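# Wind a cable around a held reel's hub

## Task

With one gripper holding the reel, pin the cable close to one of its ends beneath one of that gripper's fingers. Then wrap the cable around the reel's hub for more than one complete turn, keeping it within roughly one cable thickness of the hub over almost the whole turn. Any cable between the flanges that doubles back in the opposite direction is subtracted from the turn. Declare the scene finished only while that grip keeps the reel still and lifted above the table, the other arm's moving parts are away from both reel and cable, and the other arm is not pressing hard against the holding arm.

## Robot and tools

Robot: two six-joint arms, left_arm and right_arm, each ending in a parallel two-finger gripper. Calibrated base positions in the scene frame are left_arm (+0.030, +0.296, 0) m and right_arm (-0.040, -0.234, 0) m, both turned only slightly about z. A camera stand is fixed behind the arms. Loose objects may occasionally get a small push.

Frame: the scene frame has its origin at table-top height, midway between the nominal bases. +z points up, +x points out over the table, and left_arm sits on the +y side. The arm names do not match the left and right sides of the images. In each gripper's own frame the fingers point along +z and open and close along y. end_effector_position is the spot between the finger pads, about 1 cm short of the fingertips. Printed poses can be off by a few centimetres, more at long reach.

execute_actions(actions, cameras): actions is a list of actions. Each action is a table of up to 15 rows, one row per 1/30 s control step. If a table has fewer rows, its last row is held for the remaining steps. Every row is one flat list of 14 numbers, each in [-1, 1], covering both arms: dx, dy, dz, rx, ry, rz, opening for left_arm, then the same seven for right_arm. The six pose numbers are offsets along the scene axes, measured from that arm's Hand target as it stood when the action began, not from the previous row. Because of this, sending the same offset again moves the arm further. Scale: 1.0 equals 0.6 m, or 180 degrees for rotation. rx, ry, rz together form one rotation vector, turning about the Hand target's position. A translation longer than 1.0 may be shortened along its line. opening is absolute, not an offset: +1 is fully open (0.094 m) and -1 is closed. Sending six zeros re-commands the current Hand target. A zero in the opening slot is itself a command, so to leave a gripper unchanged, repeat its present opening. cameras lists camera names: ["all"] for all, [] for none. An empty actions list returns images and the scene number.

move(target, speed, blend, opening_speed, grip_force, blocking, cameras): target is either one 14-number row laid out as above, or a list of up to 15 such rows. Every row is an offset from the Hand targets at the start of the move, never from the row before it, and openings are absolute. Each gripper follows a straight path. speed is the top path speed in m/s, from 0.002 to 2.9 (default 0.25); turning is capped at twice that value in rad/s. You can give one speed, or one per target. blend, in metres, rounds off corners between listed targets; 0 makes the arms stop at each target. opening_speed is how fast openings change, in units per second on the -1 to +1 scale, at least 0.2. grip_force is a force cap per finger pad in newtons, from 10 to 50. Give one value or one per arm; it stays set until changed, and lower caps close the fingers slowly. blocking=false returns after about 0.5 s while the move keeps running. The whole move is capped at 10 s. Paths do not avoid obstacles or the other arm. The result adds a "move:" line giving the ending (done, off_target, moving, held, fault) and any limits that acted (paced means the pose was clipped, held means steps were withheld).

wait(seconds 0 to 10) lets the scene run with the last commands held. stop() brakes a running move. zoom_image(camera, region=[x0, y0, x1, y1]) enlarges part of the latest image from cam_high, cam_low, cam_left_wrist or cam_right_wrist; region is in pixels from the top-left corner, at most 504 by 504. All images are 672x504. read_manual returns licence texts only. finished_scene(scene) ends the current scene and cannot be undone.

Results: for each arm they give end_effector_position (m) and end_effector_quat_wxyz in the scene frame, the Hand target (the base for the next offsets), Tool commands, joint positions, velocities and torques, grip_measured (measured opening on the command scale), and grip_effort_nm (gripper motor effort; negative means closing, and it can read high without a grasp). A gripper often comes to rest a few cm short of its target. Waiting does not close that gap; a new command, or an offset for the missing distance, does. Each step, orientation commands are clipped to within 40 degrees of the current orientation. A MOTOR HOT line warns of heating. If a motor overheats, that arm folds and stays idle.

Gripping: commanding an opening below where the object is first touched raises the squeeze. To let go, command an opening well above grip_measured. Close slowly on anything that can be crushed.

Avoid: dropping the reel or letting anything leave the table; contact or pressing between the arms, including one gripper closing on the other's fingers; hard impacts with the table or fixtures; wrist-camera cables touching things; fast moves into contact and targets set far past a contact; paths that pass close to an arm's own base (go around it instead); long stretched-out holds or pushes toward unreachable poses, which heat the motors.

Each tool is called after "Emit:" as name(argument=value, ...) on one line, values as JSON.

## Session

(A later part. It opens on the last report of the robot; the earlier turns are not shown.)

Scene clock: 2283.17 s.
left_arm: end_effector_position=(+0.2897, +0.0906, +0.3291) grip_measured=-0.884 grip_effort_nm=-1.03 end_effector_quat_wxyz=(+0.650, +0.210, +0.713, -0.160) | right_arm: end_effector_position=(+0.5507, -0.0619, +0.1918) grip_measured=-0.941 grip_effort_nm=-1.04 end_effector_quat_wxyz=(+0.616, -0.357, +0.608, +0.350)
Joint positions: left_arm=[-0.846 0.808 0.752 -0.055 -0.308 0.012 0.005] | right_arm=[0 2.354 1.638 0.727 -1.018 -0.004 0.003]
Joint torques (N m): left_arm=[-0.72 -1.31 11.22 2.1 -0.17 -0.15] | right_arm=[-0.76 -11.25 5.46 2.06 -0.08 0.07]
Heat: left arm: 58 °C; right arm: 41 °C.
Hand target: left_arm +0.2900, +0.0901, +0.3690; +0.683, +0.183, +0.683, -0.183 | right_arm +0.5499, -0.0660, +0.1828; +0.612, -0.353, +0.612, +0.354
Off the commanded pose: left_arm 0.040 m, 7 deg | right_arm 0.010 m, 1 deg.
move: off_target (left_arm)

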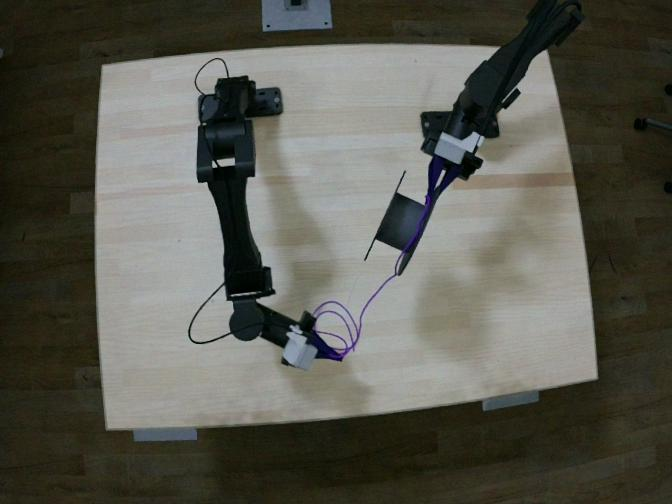

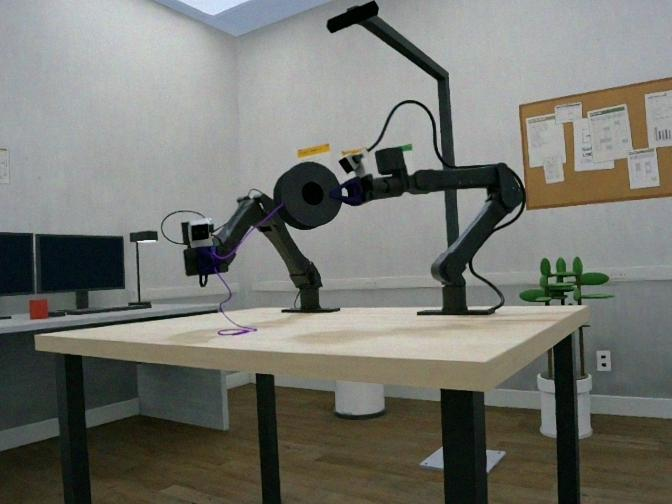

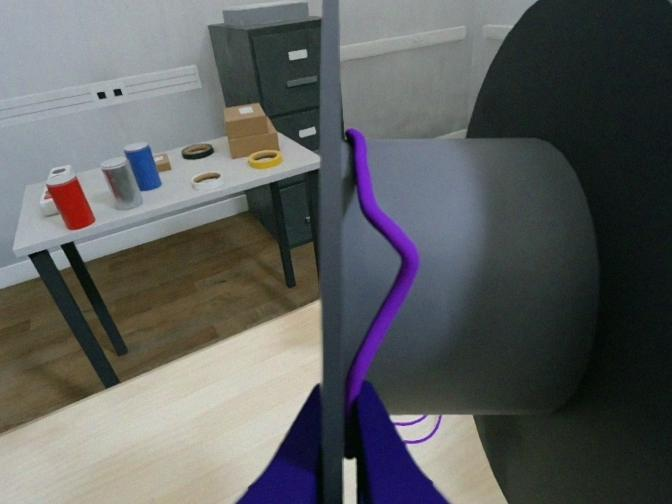

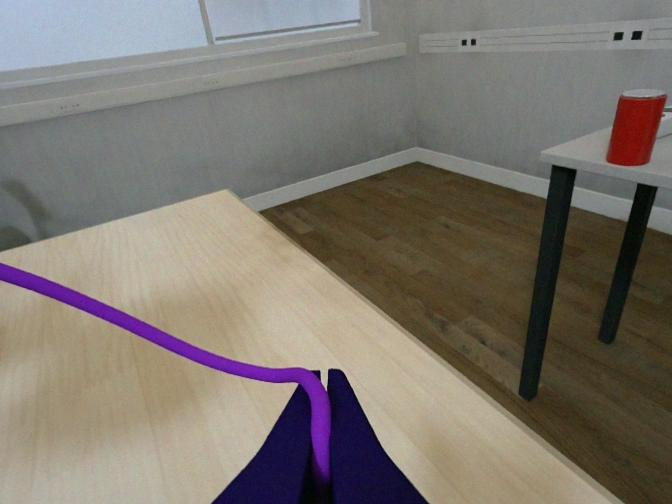

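Emit:
move(target=[[0, 0, -0.05, 0, 0, 0, -1, -0.248, 0.132, -0.0497, -0.0403, 0.1503, -0.0194, -1], [0, 0, -0.05, 0, 0, 0, -1, -0.513, 0.2733, -0.0163, 0.0474, 0.29, -0.0485, -1]], speed=0.15, blend=[0.03, 0], cameras=["all"])

Scene clock: 2327.33 s.
left_arm: end_effector_position=(+0.2918, +0.0888, +0.3147) grip_measured=-0.884 grip_effort_nm=-1.04 end_effector_quat_wxyz=(+0.653, +0.207, +0.710, -0.161) | right_arm: end_effector_position=(+0.2460, +0.1005, +0.1727) grip_measured=-0.941 grip_effort_nm=-1.04 end_effector_quat_wxyz=(+0.327, -0.073, +0.817, +0.470)
Joint positions: left_arm=[-0.846 0.808 0.685 0.023 -0.31 0.012 0.005] | right_arm=[0.715 1.451 0.713 0.37 -0.287 0.765 0.003]
Joint torques (N m): left_arm=[-0.57 -2.74 6.82 2.31 -0.13 -0.16] | right_arm=[0.53 -6.74 5.26 2.28 0.03 0.04]
Heat: left arm: 57 °C; right arm: 37 °C.
Hand target: left_arm +0.2900, +0.0901, +0.3390; +0.683, +0.183, +0.683, -0.183 | right_arm +0.2422, +0.0981, +0.1731; +0.329, -0.071, +0.816, +0.470
Off the commanded pose: left_arm 0.024 m, 6 deg | right_arm 0.005 m, 0 deg.
move: off_target (left_arm)

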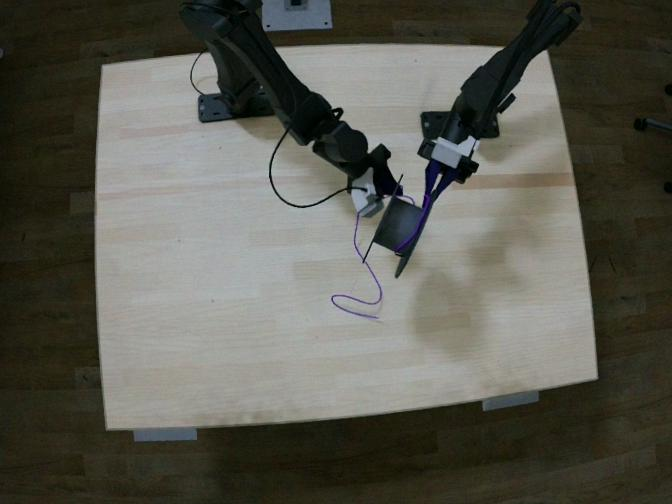

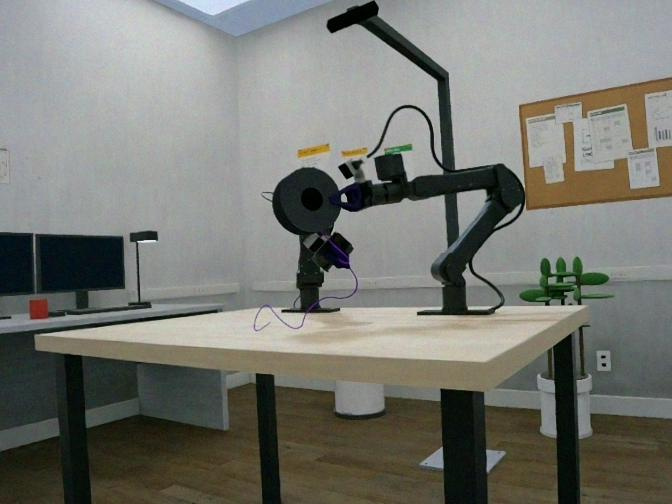

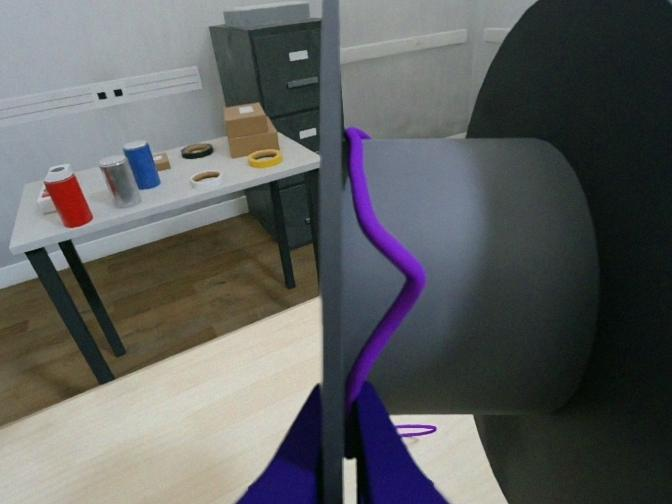

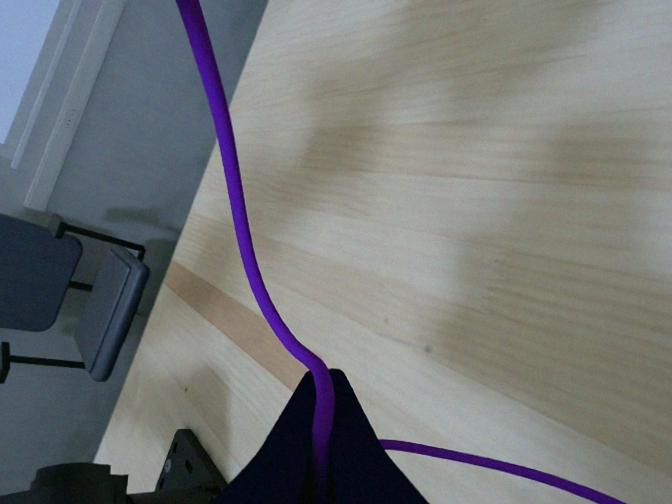

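Emit:
move(target=[[0, 0, 0, 0, 0, 0, -1, -0.1103, -0.0318, -0.0235, 0.0391, 0.0678, -0.0285, -1], [0, 0, 0, 0, 0, 0, -1, -0.167, 0.0015, 0.1932, 0.1044, 0.1808, -0.076, -1]], speed=0.12, blend=[0.02, 0], cameras=["all"])

Scene clock: 2347.27 s.
left_arm: end_effector_position=(+0.2918, +0.0888, +0.3147) grip_measured=-0.884 grip_effort_nm=-1.03 end_effector_quat_wxyz=(+0.653, +0.207, +0.710, -0.161) | right_arm: end_effector_position=(+0.1439, +0.0990, +0.2763) grip_measured=-0.941 grip_effort_nm=-1.04 end_effector_quat_wxyz=(+0.147, +0.213, +0.795, +0.548)
Joint positions: left_arm=[-0.846 0.808 0.685 0.023 -0.31 0.012 0.005] | right_arm=[1.046 1.075 0.892 -0.181 0.027 1.58 0.003]
Joint torques (N m): left_arm=[-0.55 -2.74 6.8 2.31 -0.13 -0.15] | right_arm=[0.85 -3.3 9.99 1.97 0.08 0.06]
Heat: left arm: 57 °C; right arm: 37 °C.
Hand target: left_arm +0.2900, +0.0901, +0.3390; +0.683, +0.183, +0.683, -0.183 | right_arm +0.1420, +0.0990, +0.2889; +0.149, +0.213, +0.791, +0.554
Off the commanded pose: left_arm 0.024 m, 6 deg | right_arm 0.013 m, 1 deg.
move: off_target (left_arm, right_arm)

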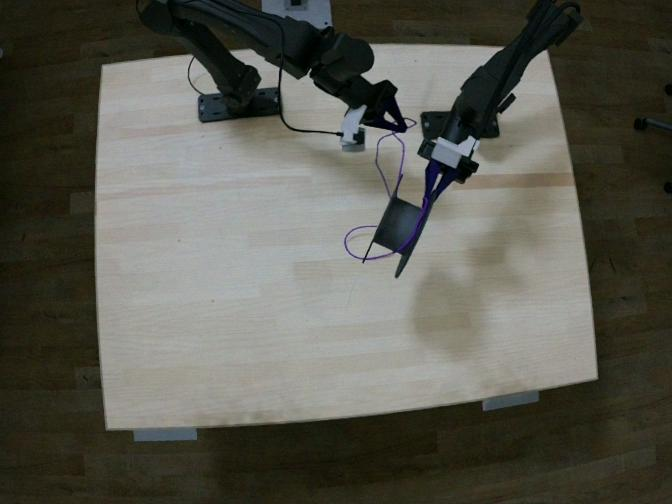

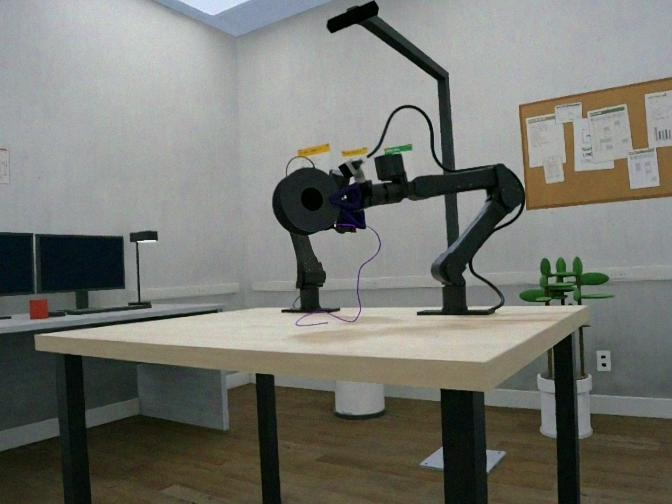

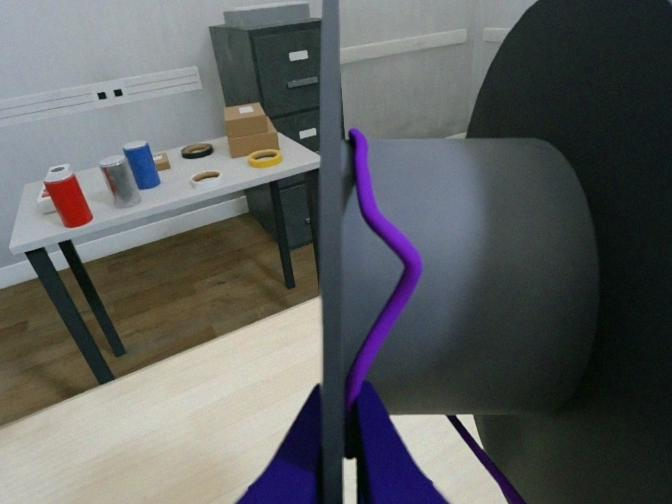

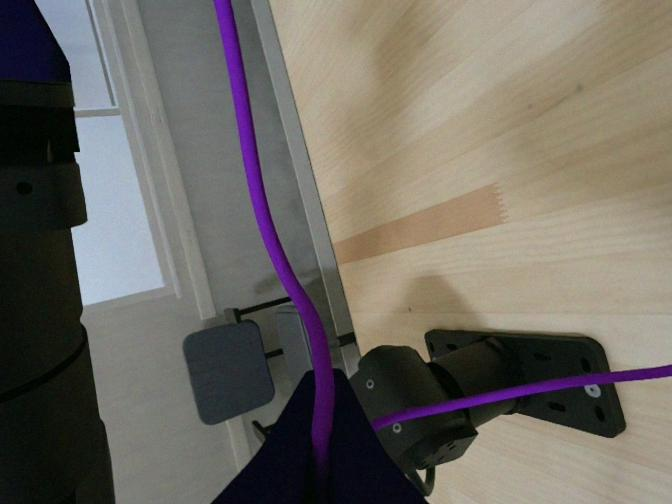

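Emit:
move(target=[[0, 0, 0, 0, 0, 0, -1, 0.0575, -0.034, 0.2118, 0.0653, 0.113, -0.0475, -1]], speed=0.12, cameras=["all"])

Scene clock: 2357.60 s.
left_arm: end_effector_position=(+0.2919, +0.0887, +0.3162) grip_measured=-0.884 grip_effort_nm=-1.03 end_effector_quat_wxyz=(+0.655, +0.206, +0.709, -0.162) | right_arm: end_effector_position=(+0.1777, +0.0808, +0.4062) grip_measured=-0.941 grip_effort_nm=-1.04 end_effector_quat_wxyz=(+0.029, +0.379, +0.729, +0.569)
Joint positions: left_arm=[-0.846 0.808 0.685 0.029 -0.31 0.011 0.005] | right_arm=[0.872 1.228 1.517 -0.652 -0.129 1.95 0.003]
Joint torques (N m): left_arm=[-0.58 -2.67 6.82 2.27 -0.13 -0.15] | right_arm=[-0.61 -2.95 9.43 1.99 -0.13 0.06]
Heat: left arm: 57 °C; right arm: 40 °C.
Hand target: left_arm +0.2900, +0.0901, +0.3391; +0.683, +0.183, +0.683, -0.183 | right_arm +0.1765, +0.0786, +0.4159; +0.026, +0.379, +0.726, +0.573
Off the commanded pose: left_arm 0.023 m, 6 deg | right_arm 0.010 m, 1 deg.
move: off_target (left_arm)

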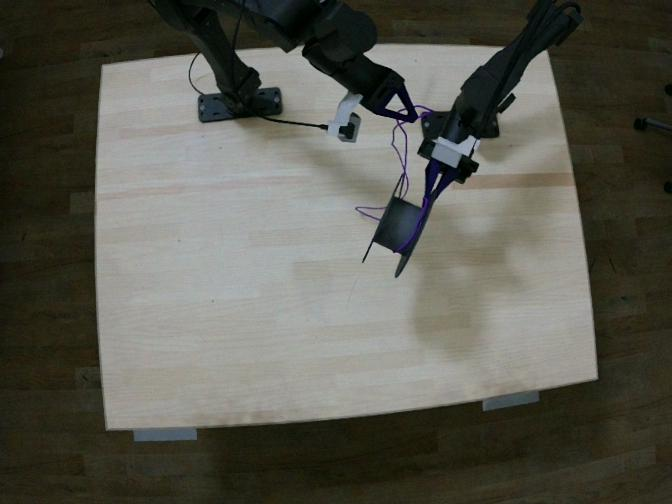

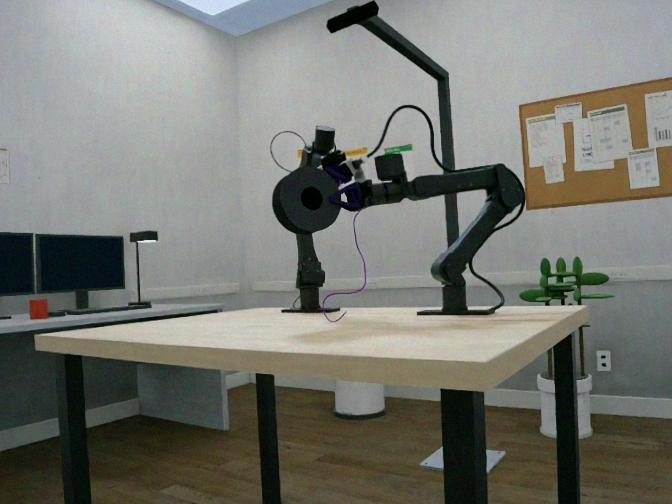

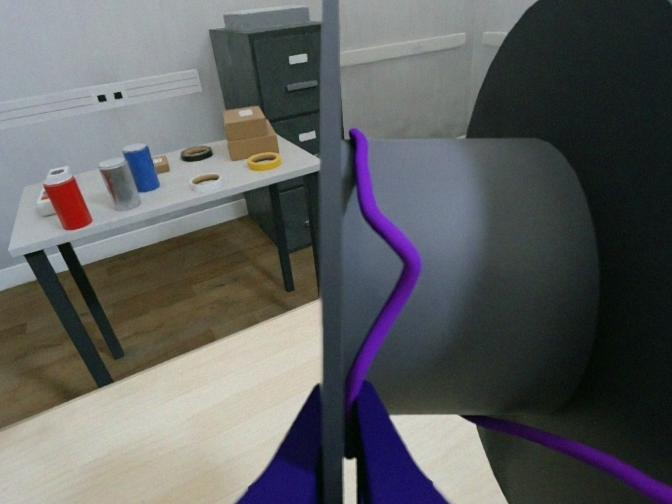

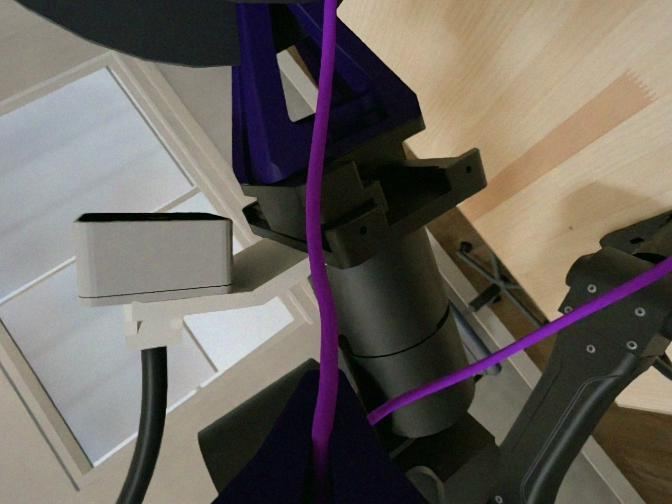

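Emit:
move(target=[[0, 0, 0, 0, 0, 0, -1, 0, 0, 0, 0, 0, 0, -0.9], [0, 0, 0, 0, 0, 0, -1, -0.14, 0.0128, 0.1285, 0, 0, 0, -0.9], [0, 0, 0, 0, 0, 0, -1, -0.14, 0.0128, 0.1285, 0, 0, 0, -1]], speed=0.06, cameras=["all"])

Scene clock: 2386.33 s.
left_arm: end_effector_position=(+0.2763, +0.0753, +0.3518) grip_measured=-0.884 grip_effort_nm=-1.03 end_effector_quat_wxyz=(+0.686, +0.207, +0.660, -0.228) | right_arm: end_effector_position=(+0.1152, +0.0805, +0.4615) grip_measured=-0.938 grip_effort_nm=-1.04 end_effector_quat_wxyz=(+0.069, +0.407, +0.739, +0.533)
Joint positions: left_arm=[-0.869 0.781 0.685 0.142 -0.235 -0.007 0.005] | right_arm=[1.224 1.361 1.986 -1.081 0.285 2.082 0.003]
Joint torques (N m): left_arm=[1.2 -0.16 6.65 1.3 -0.84 0.04] | right_arm=[3.41 -4.26 9.69 2.48 -0.45 0.1]
Heat: left arm: 59 °C; right arm: 39 °C.
Hand target: left_arm +0.2900, +0.0900, +0.3391; +0.683, +0.183, +0.683, -0.183 | right_arm +0.0925, +0.0862, +0.4931; +0.026, +0.379, +0.726, +0.573
Off the commanded pose: left_arm 0.024 m, 6 deg | right_arm 0.039 m, 8 deg.
joint sent to its limit (right arm) — joint 6 (wrist roll), upper limit. The joint targets still meet the commanded pose.
move: off_target (left_arm, right_arm); target 3's new opening was sent with right_arm's hand 0.039 m and 8 deg from that target

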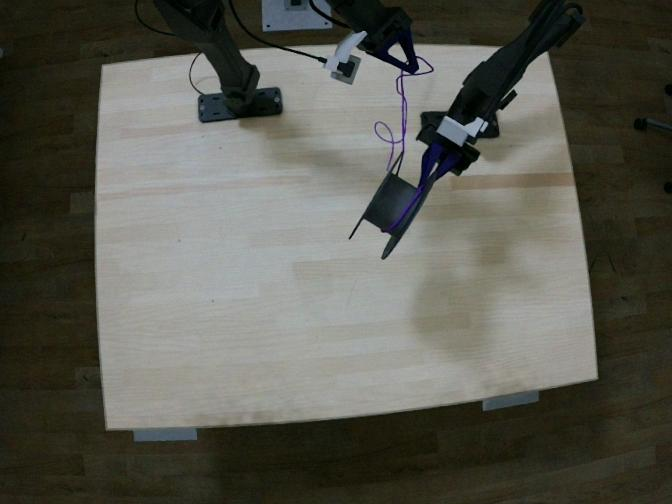

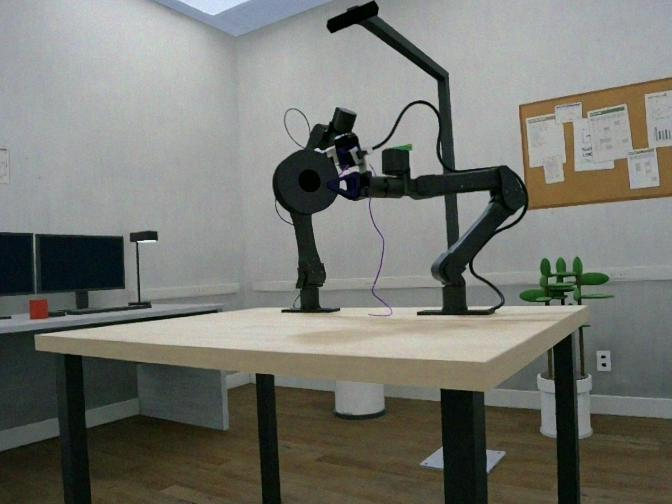

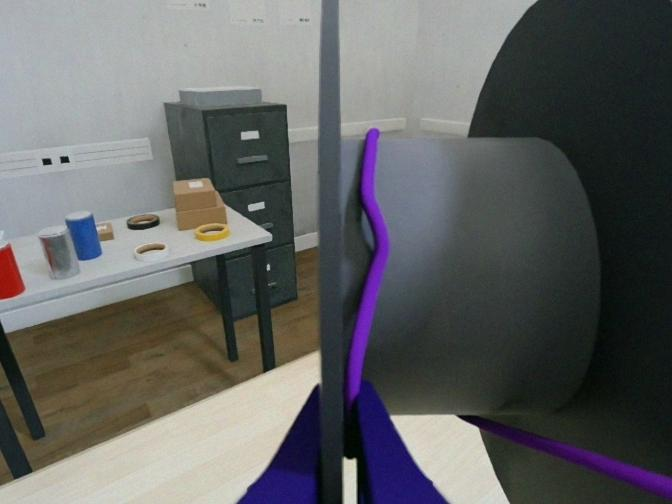

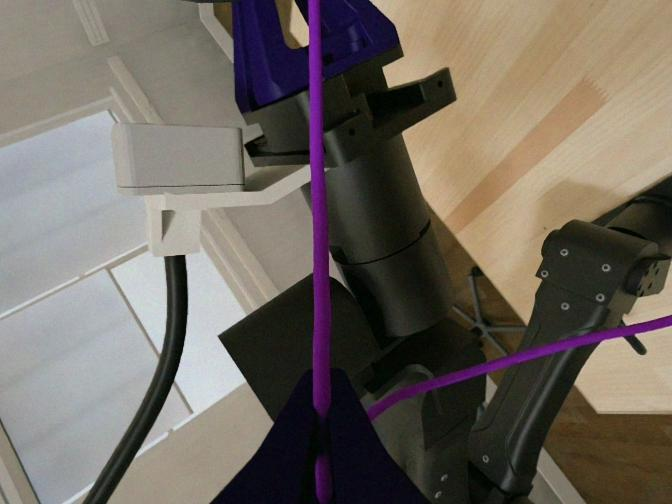

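Emit:
move(target=[[0, 0, 0, 0, 0, 0, -1, 0, 0, 0, 0, 0, 0, -0.86]], speed=0.05, opening_speed=0.2, cameras=["all"])

Scene clock: 2398.73 s.
left_arm: end_effector_position=(+0.2878, +0.0858, +0.3229) grip_measured=-0.884 grip_effort_nm=-1.04 end_effector_quat_wxyz=(+0.661, +0.202, +0.700, -0.178) | right_arm: end_effector_position=(+0.0966, +0.0891, +0.4820) grip_measured=-0.863 grip_effort_nm=0.13 end_effector_quat_wxyz=(+0.033, +0.379, +0.735, +0.561)
Joint positions: left_arm=[-0.86 0.798 0.681 0.051 -0.307 -0.001 0.005] | right_arm=[1.257 1.361 2.025 -1.052 0.234 2.083 0.006]
Joint torques (N m): left_arm=[0.47 -1.59 7.04 2.11 -0.17 -0.03] | right_arm=[0.68 -3.41 6.97 2.22 0.03 0.08]
Heat: left arm: 55 °C; right arm: 40 °C.
Hand target: left_arm +0.2900, +0.0900, +0.3390; +0.683, +0.183, +0.683, -0.183 | right_arm +0.0925, +0.0862, +0.4930; +0.026, +0.379, +0.726, +0.573
Off the commanded pose: left_arm 0.017 m, 4 deg | right_arm 0.012 m, 2 deg.
joint sent to its limit (right arm) — joint 6 (wrist roll), upper limit. The joint targets still meet the commanded pose.
move: off_target (left_arm, right_arm)

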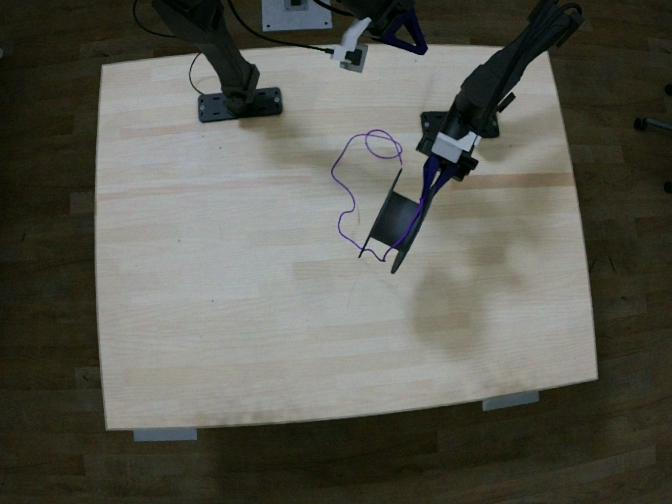

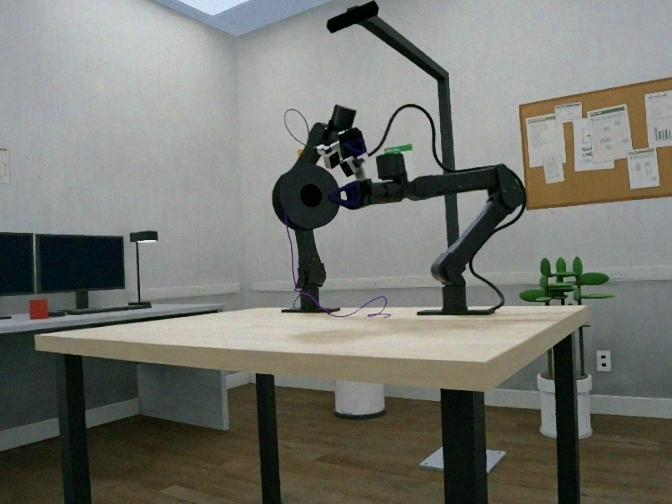

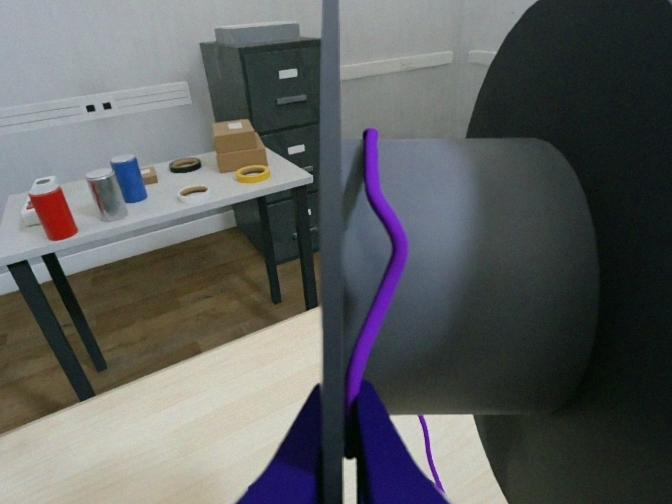

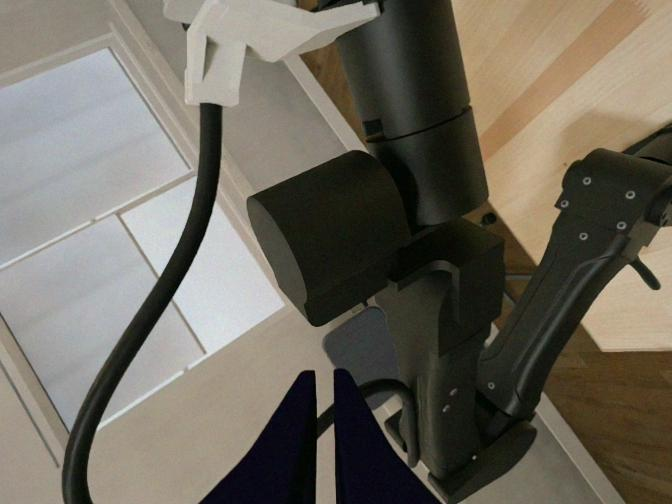

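Emit:
move(target=[[0, 0, 0, 0, 0, 0, -1, -0.02, -0.2, 0.03, 0, 0, 0, -0.5], [0, 0, 0, 0, 0, 0, -1, 0.05, -0.5, -0.1, -0.15, -0.26, 0.11, -0.5]], speed=0.2, blend=[0.03, 0], cameras=["cam_high", "cam_low", "cam_right_wrist"])

Emit:
zoom_image(camera="cam_high", region=[300, 110, 500, 310])

Emit:
zoom_image(camera="cam_low", region=[230, 140, 430, 340])

Scene clock: 2469.40 s.
left_arm: end_effector_position=(+0.2879, +0.0859, +0.3228) grip_measured=-0.884 grip_effort_nm=-1.03 end_effector_quat_wxyz=(+0.661, +0.202, +0.700, -0.177) | right_arm: end_effector_position=(+0.1316, -0.2182, +0.4477) grip_measured=-0.503 grip_effort_nm=0.13 end_effector_quat_wxyz=(+0.495, +0.194, +0.826, +0.187)
Joint positions: left_arm=[-0.86 0.798 0.681 0.051 -0.308 -0.001 0.005] | right_arm=[-0.541 0.921 1.879 -1.506 -0.566 0.275 0.023]
Joint torques (N m): left_arm=[0.47 -1.62 7.02 2.1 -0.17 -0.03] | right_arm=[-0.27 1.37 2.65 1.31 -0.23 -0.1]
Heat: left arm: 58 °C; right arm: 38 °C.
Hand target: left_arm +0.2900, +0.0900, +0.3390; +0.683, +0.183, +0.683, -0.183 | right_arm +0.1225, -0.2138, +0.4330; +0.337, +0.020, +0.831, +0.442
Off the commanded pose: left_arm 0.017 m, 4 deg | right_arm 0.018 m, 49 deg; orientation clipped.
joint sent to its limit (right arm) — joint 4 (wrist pitch), lower limit. The joint targets are off in orientation, not in position.
move: off_target (left_arm, right_arm); limits=paced
Images, in order (width x height): cam_high 672x504, cam_low 672x504, cam_right_wrist 672x504.

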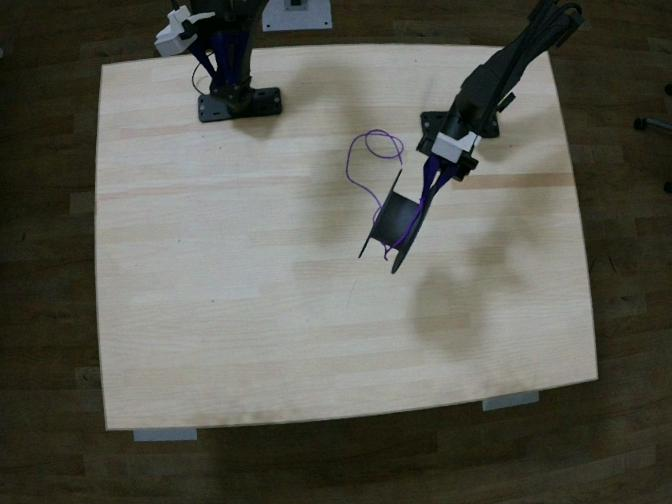

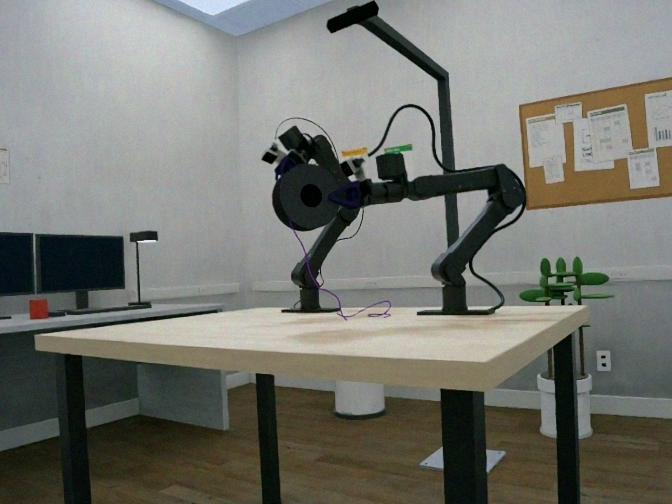

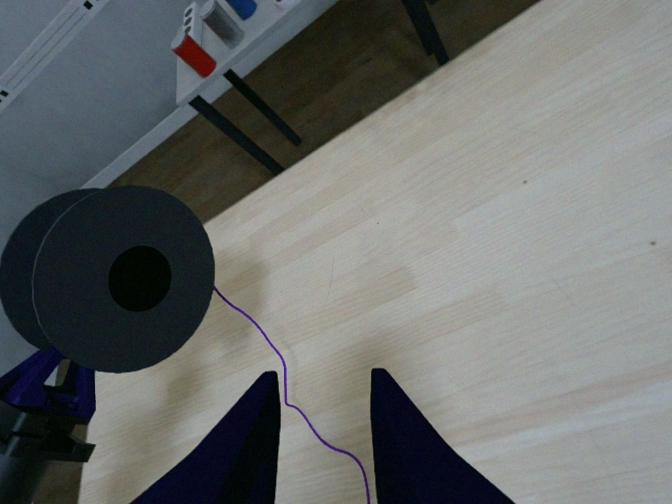

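Scaled by 2.520.

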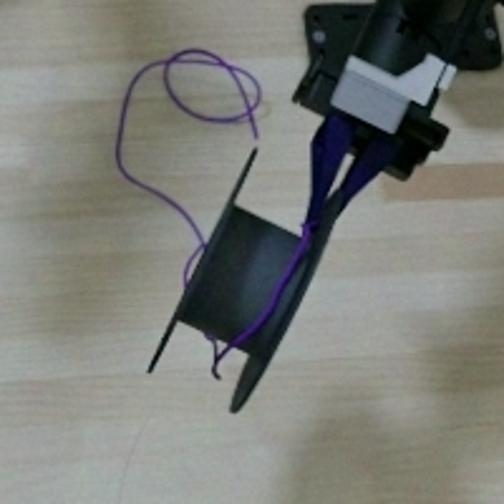

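Scaled by 2.520.

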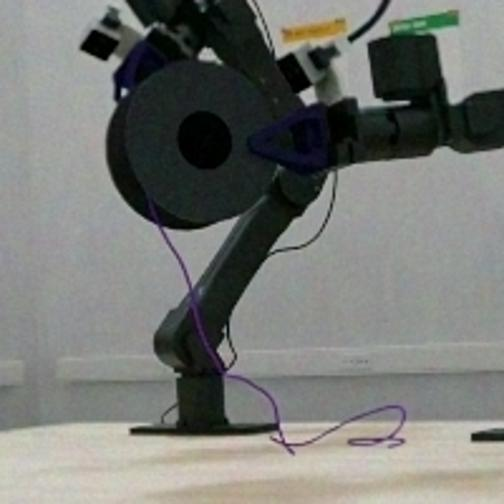

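Emit:
move(target=[[0, 0, 0, 0, 0, 0, -1, 0.1292, 0.1063, -0.1383, -0.0723, -0.3111, 0.1032, -0.2], [0, 0, 0, 0, 0, 0, -1, 0.2082, 0.3437, -0.4133, -0.4901, -0.7063, 0.4295, -0.2]], speed=0.25, blend=[0.02, 0], cameras=["all"])

Scene clock: 2532.53 s.
left_arm: end_effector_position=(+0.2879, +0.0859, +0.3228) grip_measured=-0.884 grip_effort_nm=-1.04 end_effector_quat_wxyz=(+0.661, +0.202, +0.700, -0.177) | right_arm: end_effector_position=(+0.2516, -0.0075, +0.1945) grip_measured=-0.203 grip_effort_nm=0.13 end_effector_quat_wxyz=(-0.483, +0.831, -0.136, +0.242)
Joint positions: left_arm=[-0.86 0.798 0.681 0.051 -0.308 -0.001 0.005] | right_arm=[0.413 1.135 0.672 -0.019 -0.451 -2.098 0.037]
Joint torques (N m): left_arm=[0.47 -1.61 7.04 2.1 -0.17 -0.03] | right_arm=[0.5 -2.96 5.63 2.09 -0.11 -0.02]
Heat: left arm: 58 °C; right arm: 35 °C.
Hand target: left_arm +0.2900, +0.0900, +0.3390; +0.683, +0.183, +0.683, -0.183 | right_arm +0.2474, -0.0074, +0.1851; -0.443, +0.865, -0.037, +0.230
Off the commanded pose: left_arm 0.017 m, 4 deg | right_arm 0.010 m, 13 deg.
joint sent to its limit (right arm) — joint 6 (wrist roll), lower limit. The joint targets are off in orientation, not in position.
move: off_target (left_arm, right_arm)

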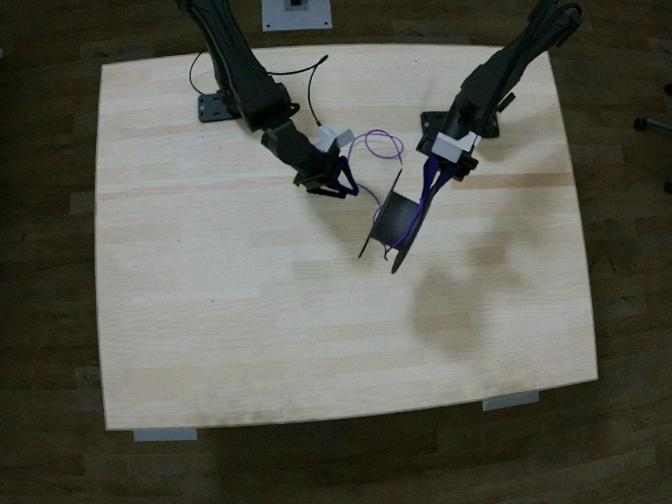

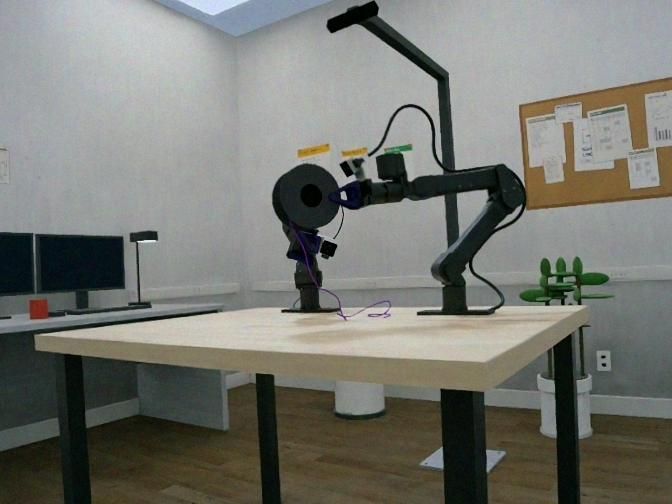

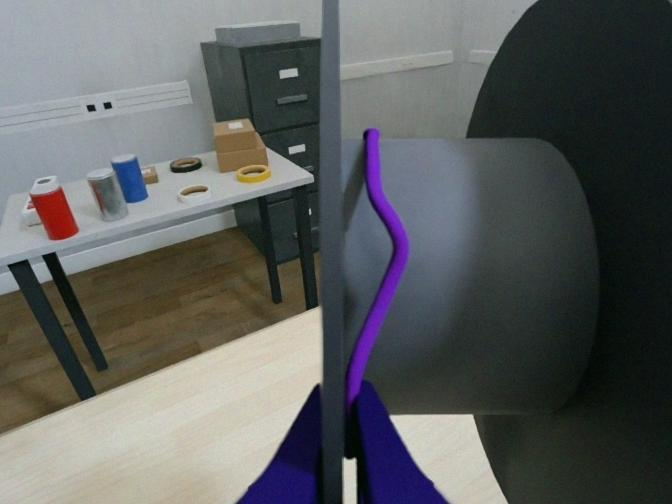

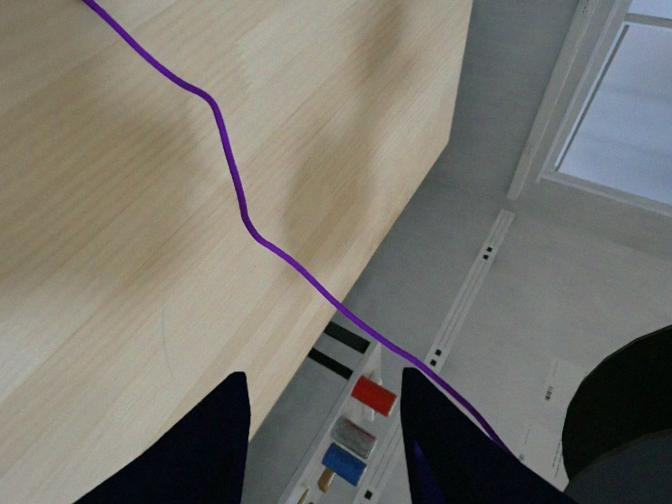

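Emit:
zoom_image(camera="cam_right_wrist", region=[200, 180, 520, 460])

Scaled by 1.575.

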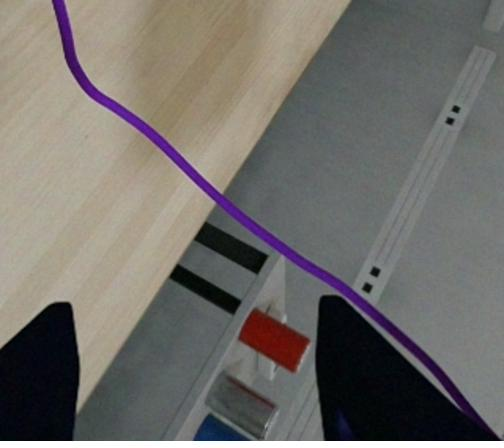

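Emit:
move(target=[0, 0, 0, 0, 0, 0, -1, 0.085, 0.075, -0.07, 0, 0, 0, 0.0], speed=0.1, cameras=["cam_right_wrist"])

Scene clock: 2566.23 s.
left_arm: end_effector_position=(+0.2879, +0.0859, +0.3228) grip_measured=-0.884 grip_effort_nm=-1.03 end_effector_quat_wxyz=(+0.661, +0.202, +0.700, -0.177) | right_arm: end_effector_position=(+0.2938, +0.0314, +0.1345) grip_measured=-0.003 grip_effort_nm=0.13 end_effector_quat_wxyz=(-0.466, +0.845, -0.130, +0.228)
Joint positions: left_arm=[-0.86 0.798 0.681 0.051 -0.308 -0.001 0.005] | right_arm=[0.471 1.493 0.718 0.249 -0.407 -2.098 0.047]
Joint torques (N m): left_arm=[0.47 -1.61 7.04 2.1 -0.17 -0.03] | right_arm=[0.57 -4.64 8.99 2.04 -0.16 -0.01]
Heat: left arm: 57 °C; right arm: 36 °C.
Hand target: left_arm +0.2900, +0.0900, +0.3390; +0.683, +0.183, +0.683, -0.183 | right_arm +0.2984, +0.0375, +0.1430; -0.443, +0.865, -0.038, +0.230
Off the commanded pose: left_arm 0.017 m, 4 deg | right_arm 0.012 m, 11 deg.
joint sent to its limit (right arm) — joint 6 (wrist roll), lower limit. The joint targets are off in orientation, not in position.
move: off_target (left_arm, right_arm)
Images, in order (width x height): cam_right_wrist 672x504.

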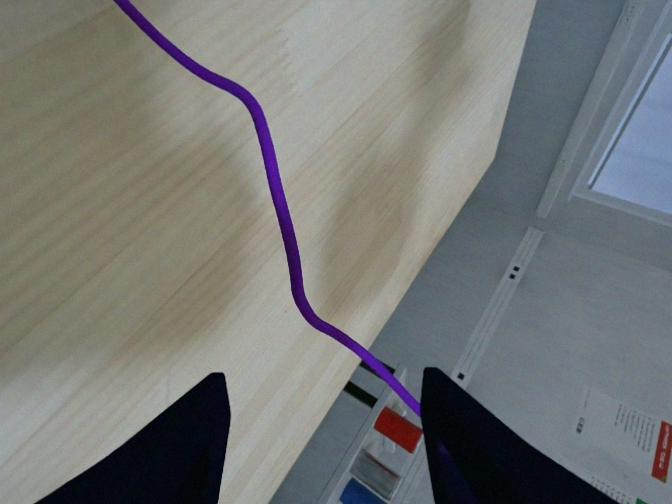

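Emit:
move(target=[0, 0, 0, 0, 0, 0, -1, 0.04, 0.0933, -0.08, 0, 0, 0, 0.0], speed=0.1, cameras=["cam_right_wrist", "cam_low"])

Scene clock: 2578.60 s.
left_arm: end_effector_position=(+0.2879, +0.0859, +0.3228) grip_measured=-0.884 grip_effort_nm=-1.03 end_effector_quat_wxyz=(+0.661, +0.202, +0.700, -0.177) | right_arm: end_effector_position=(+0.3174, +0.0868, +0.0888) grip_measured=-0.003 grip_effort_nm=0.13 end_effector_quat_wxyz=(-0.459, +0.854, -0.105, +0.222)
Joint positions: left_arm=[-0.86 0.798 0.681 0.051 -0.308 -0.001 0.005] | right_arm=[0.572 1.796 0.845 0.415 -0.346 -2.098 0.047]
Joint torques (N m): left_arm=[0.49 -1.59 7.01 2.1 -0.17 -0.03] | right_arm=[0.53 -6.53 8.44 2.08 -0.07 0]
Heat: left arm: 57 °C; right arm: 38 °C.
Hand target: left_arm +0.2900, +0.0900, +0.3390; +0.683, +0.183, +0.683, -0.183 | right_arm +0.3225, +0.0935, +0.0950; -0.443, +0.865, -0.038, +0.230
Off the commanded pose: left_arm 0.017 m, 4 deg | right_arm 0.010 m, 8 deg.
joint sent to its limit (right arm) — joint 6 (wrist roll), lower limit. The joint targets are off in orientation, not in position.
move: off_target (left_arm, right_arm)
Images, in order (width x height): cam_low 672x504, cam_right_wrist 672x504.

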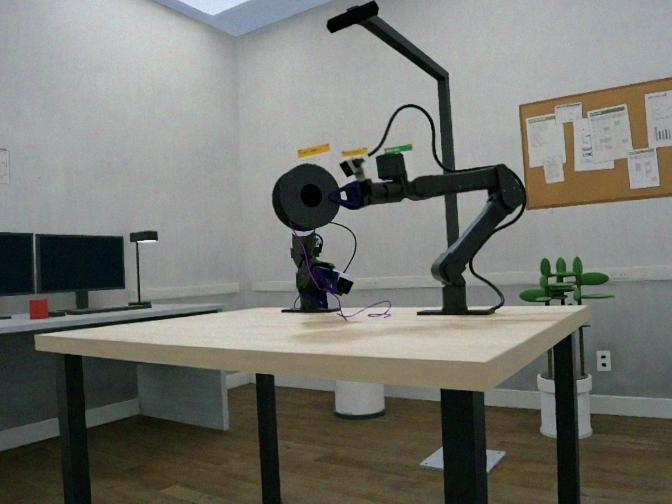

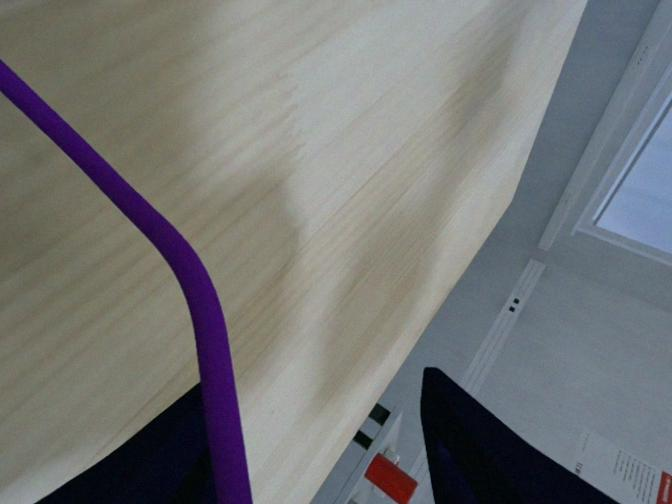

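Emit:
move(target=[0, 0, 0, 0, 0, 0, -1, -0.033, -0.063, 0.018, 0, 0, 0, 0.0], speed=0.08, cameras=["cam_right_wrist"])

Scene clock: 2595.63 s.
left_arm: end_effector_position=(+0.2879, +0.0859, +0.3228) grip_measured=-0.884 grip_effort_nm=-1.03 end_effector_quat_wxyz=(+0.661, +0.202, +0.700, -0.177) | right_arm: end_effector_position=(+0.3082, +0.0594, +0.1058) grip_measured=-0.003 grip_effort_nm=0.13 end_effector_quat_wxyz=(-0.468, +0.845, -0.115, +0.233)
Joint positions: left_arm=[-0.86 0.798 0.681 0.051 -0.308 -0.001 0.005] | right_arm=[0.523 1.673 0.749 0.416 -0.373 -2.098 0.047]
Joint torques (N m): left_arm=[0.47 -1.59 7.02 2.1 -0.17 -0.03] | right_arm=[-0.69 -8.16 4.75 2 -0.25 0]
Heat: left arm: 57 °C; right arm: 37 °C.
Hand target: left_arm +0.2900, +0.0900, +0.3390; +0.683, +0.183, +0.683, -0.183 | right_arm +0.3027, +0.0556, +0.1058; -0.443, +0.865, -0.038, +0.230
Off the commanded pose: left_arm 0.017 m, 4 deg | right_arm 0.007 m, 10 deg.
joint sent to its limit (right arm) — joint 6 (wrist roll), lower limit. The joint targets are off in orientation, not in position.
move: off_target (left_arm, right_arm)
Images, in order (width x height): cam_right_wrist 672x504.

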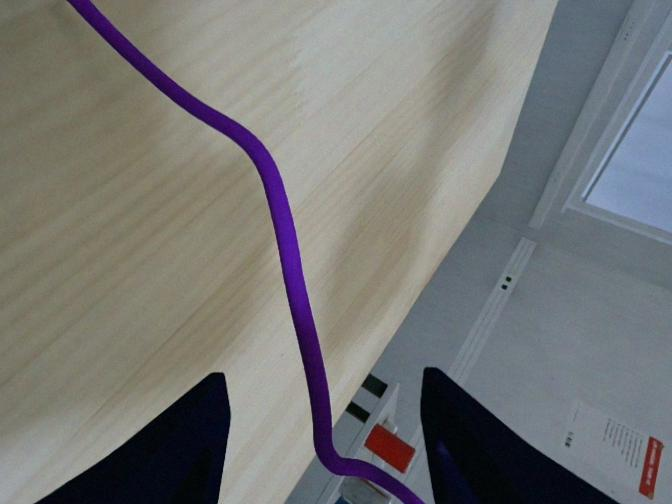

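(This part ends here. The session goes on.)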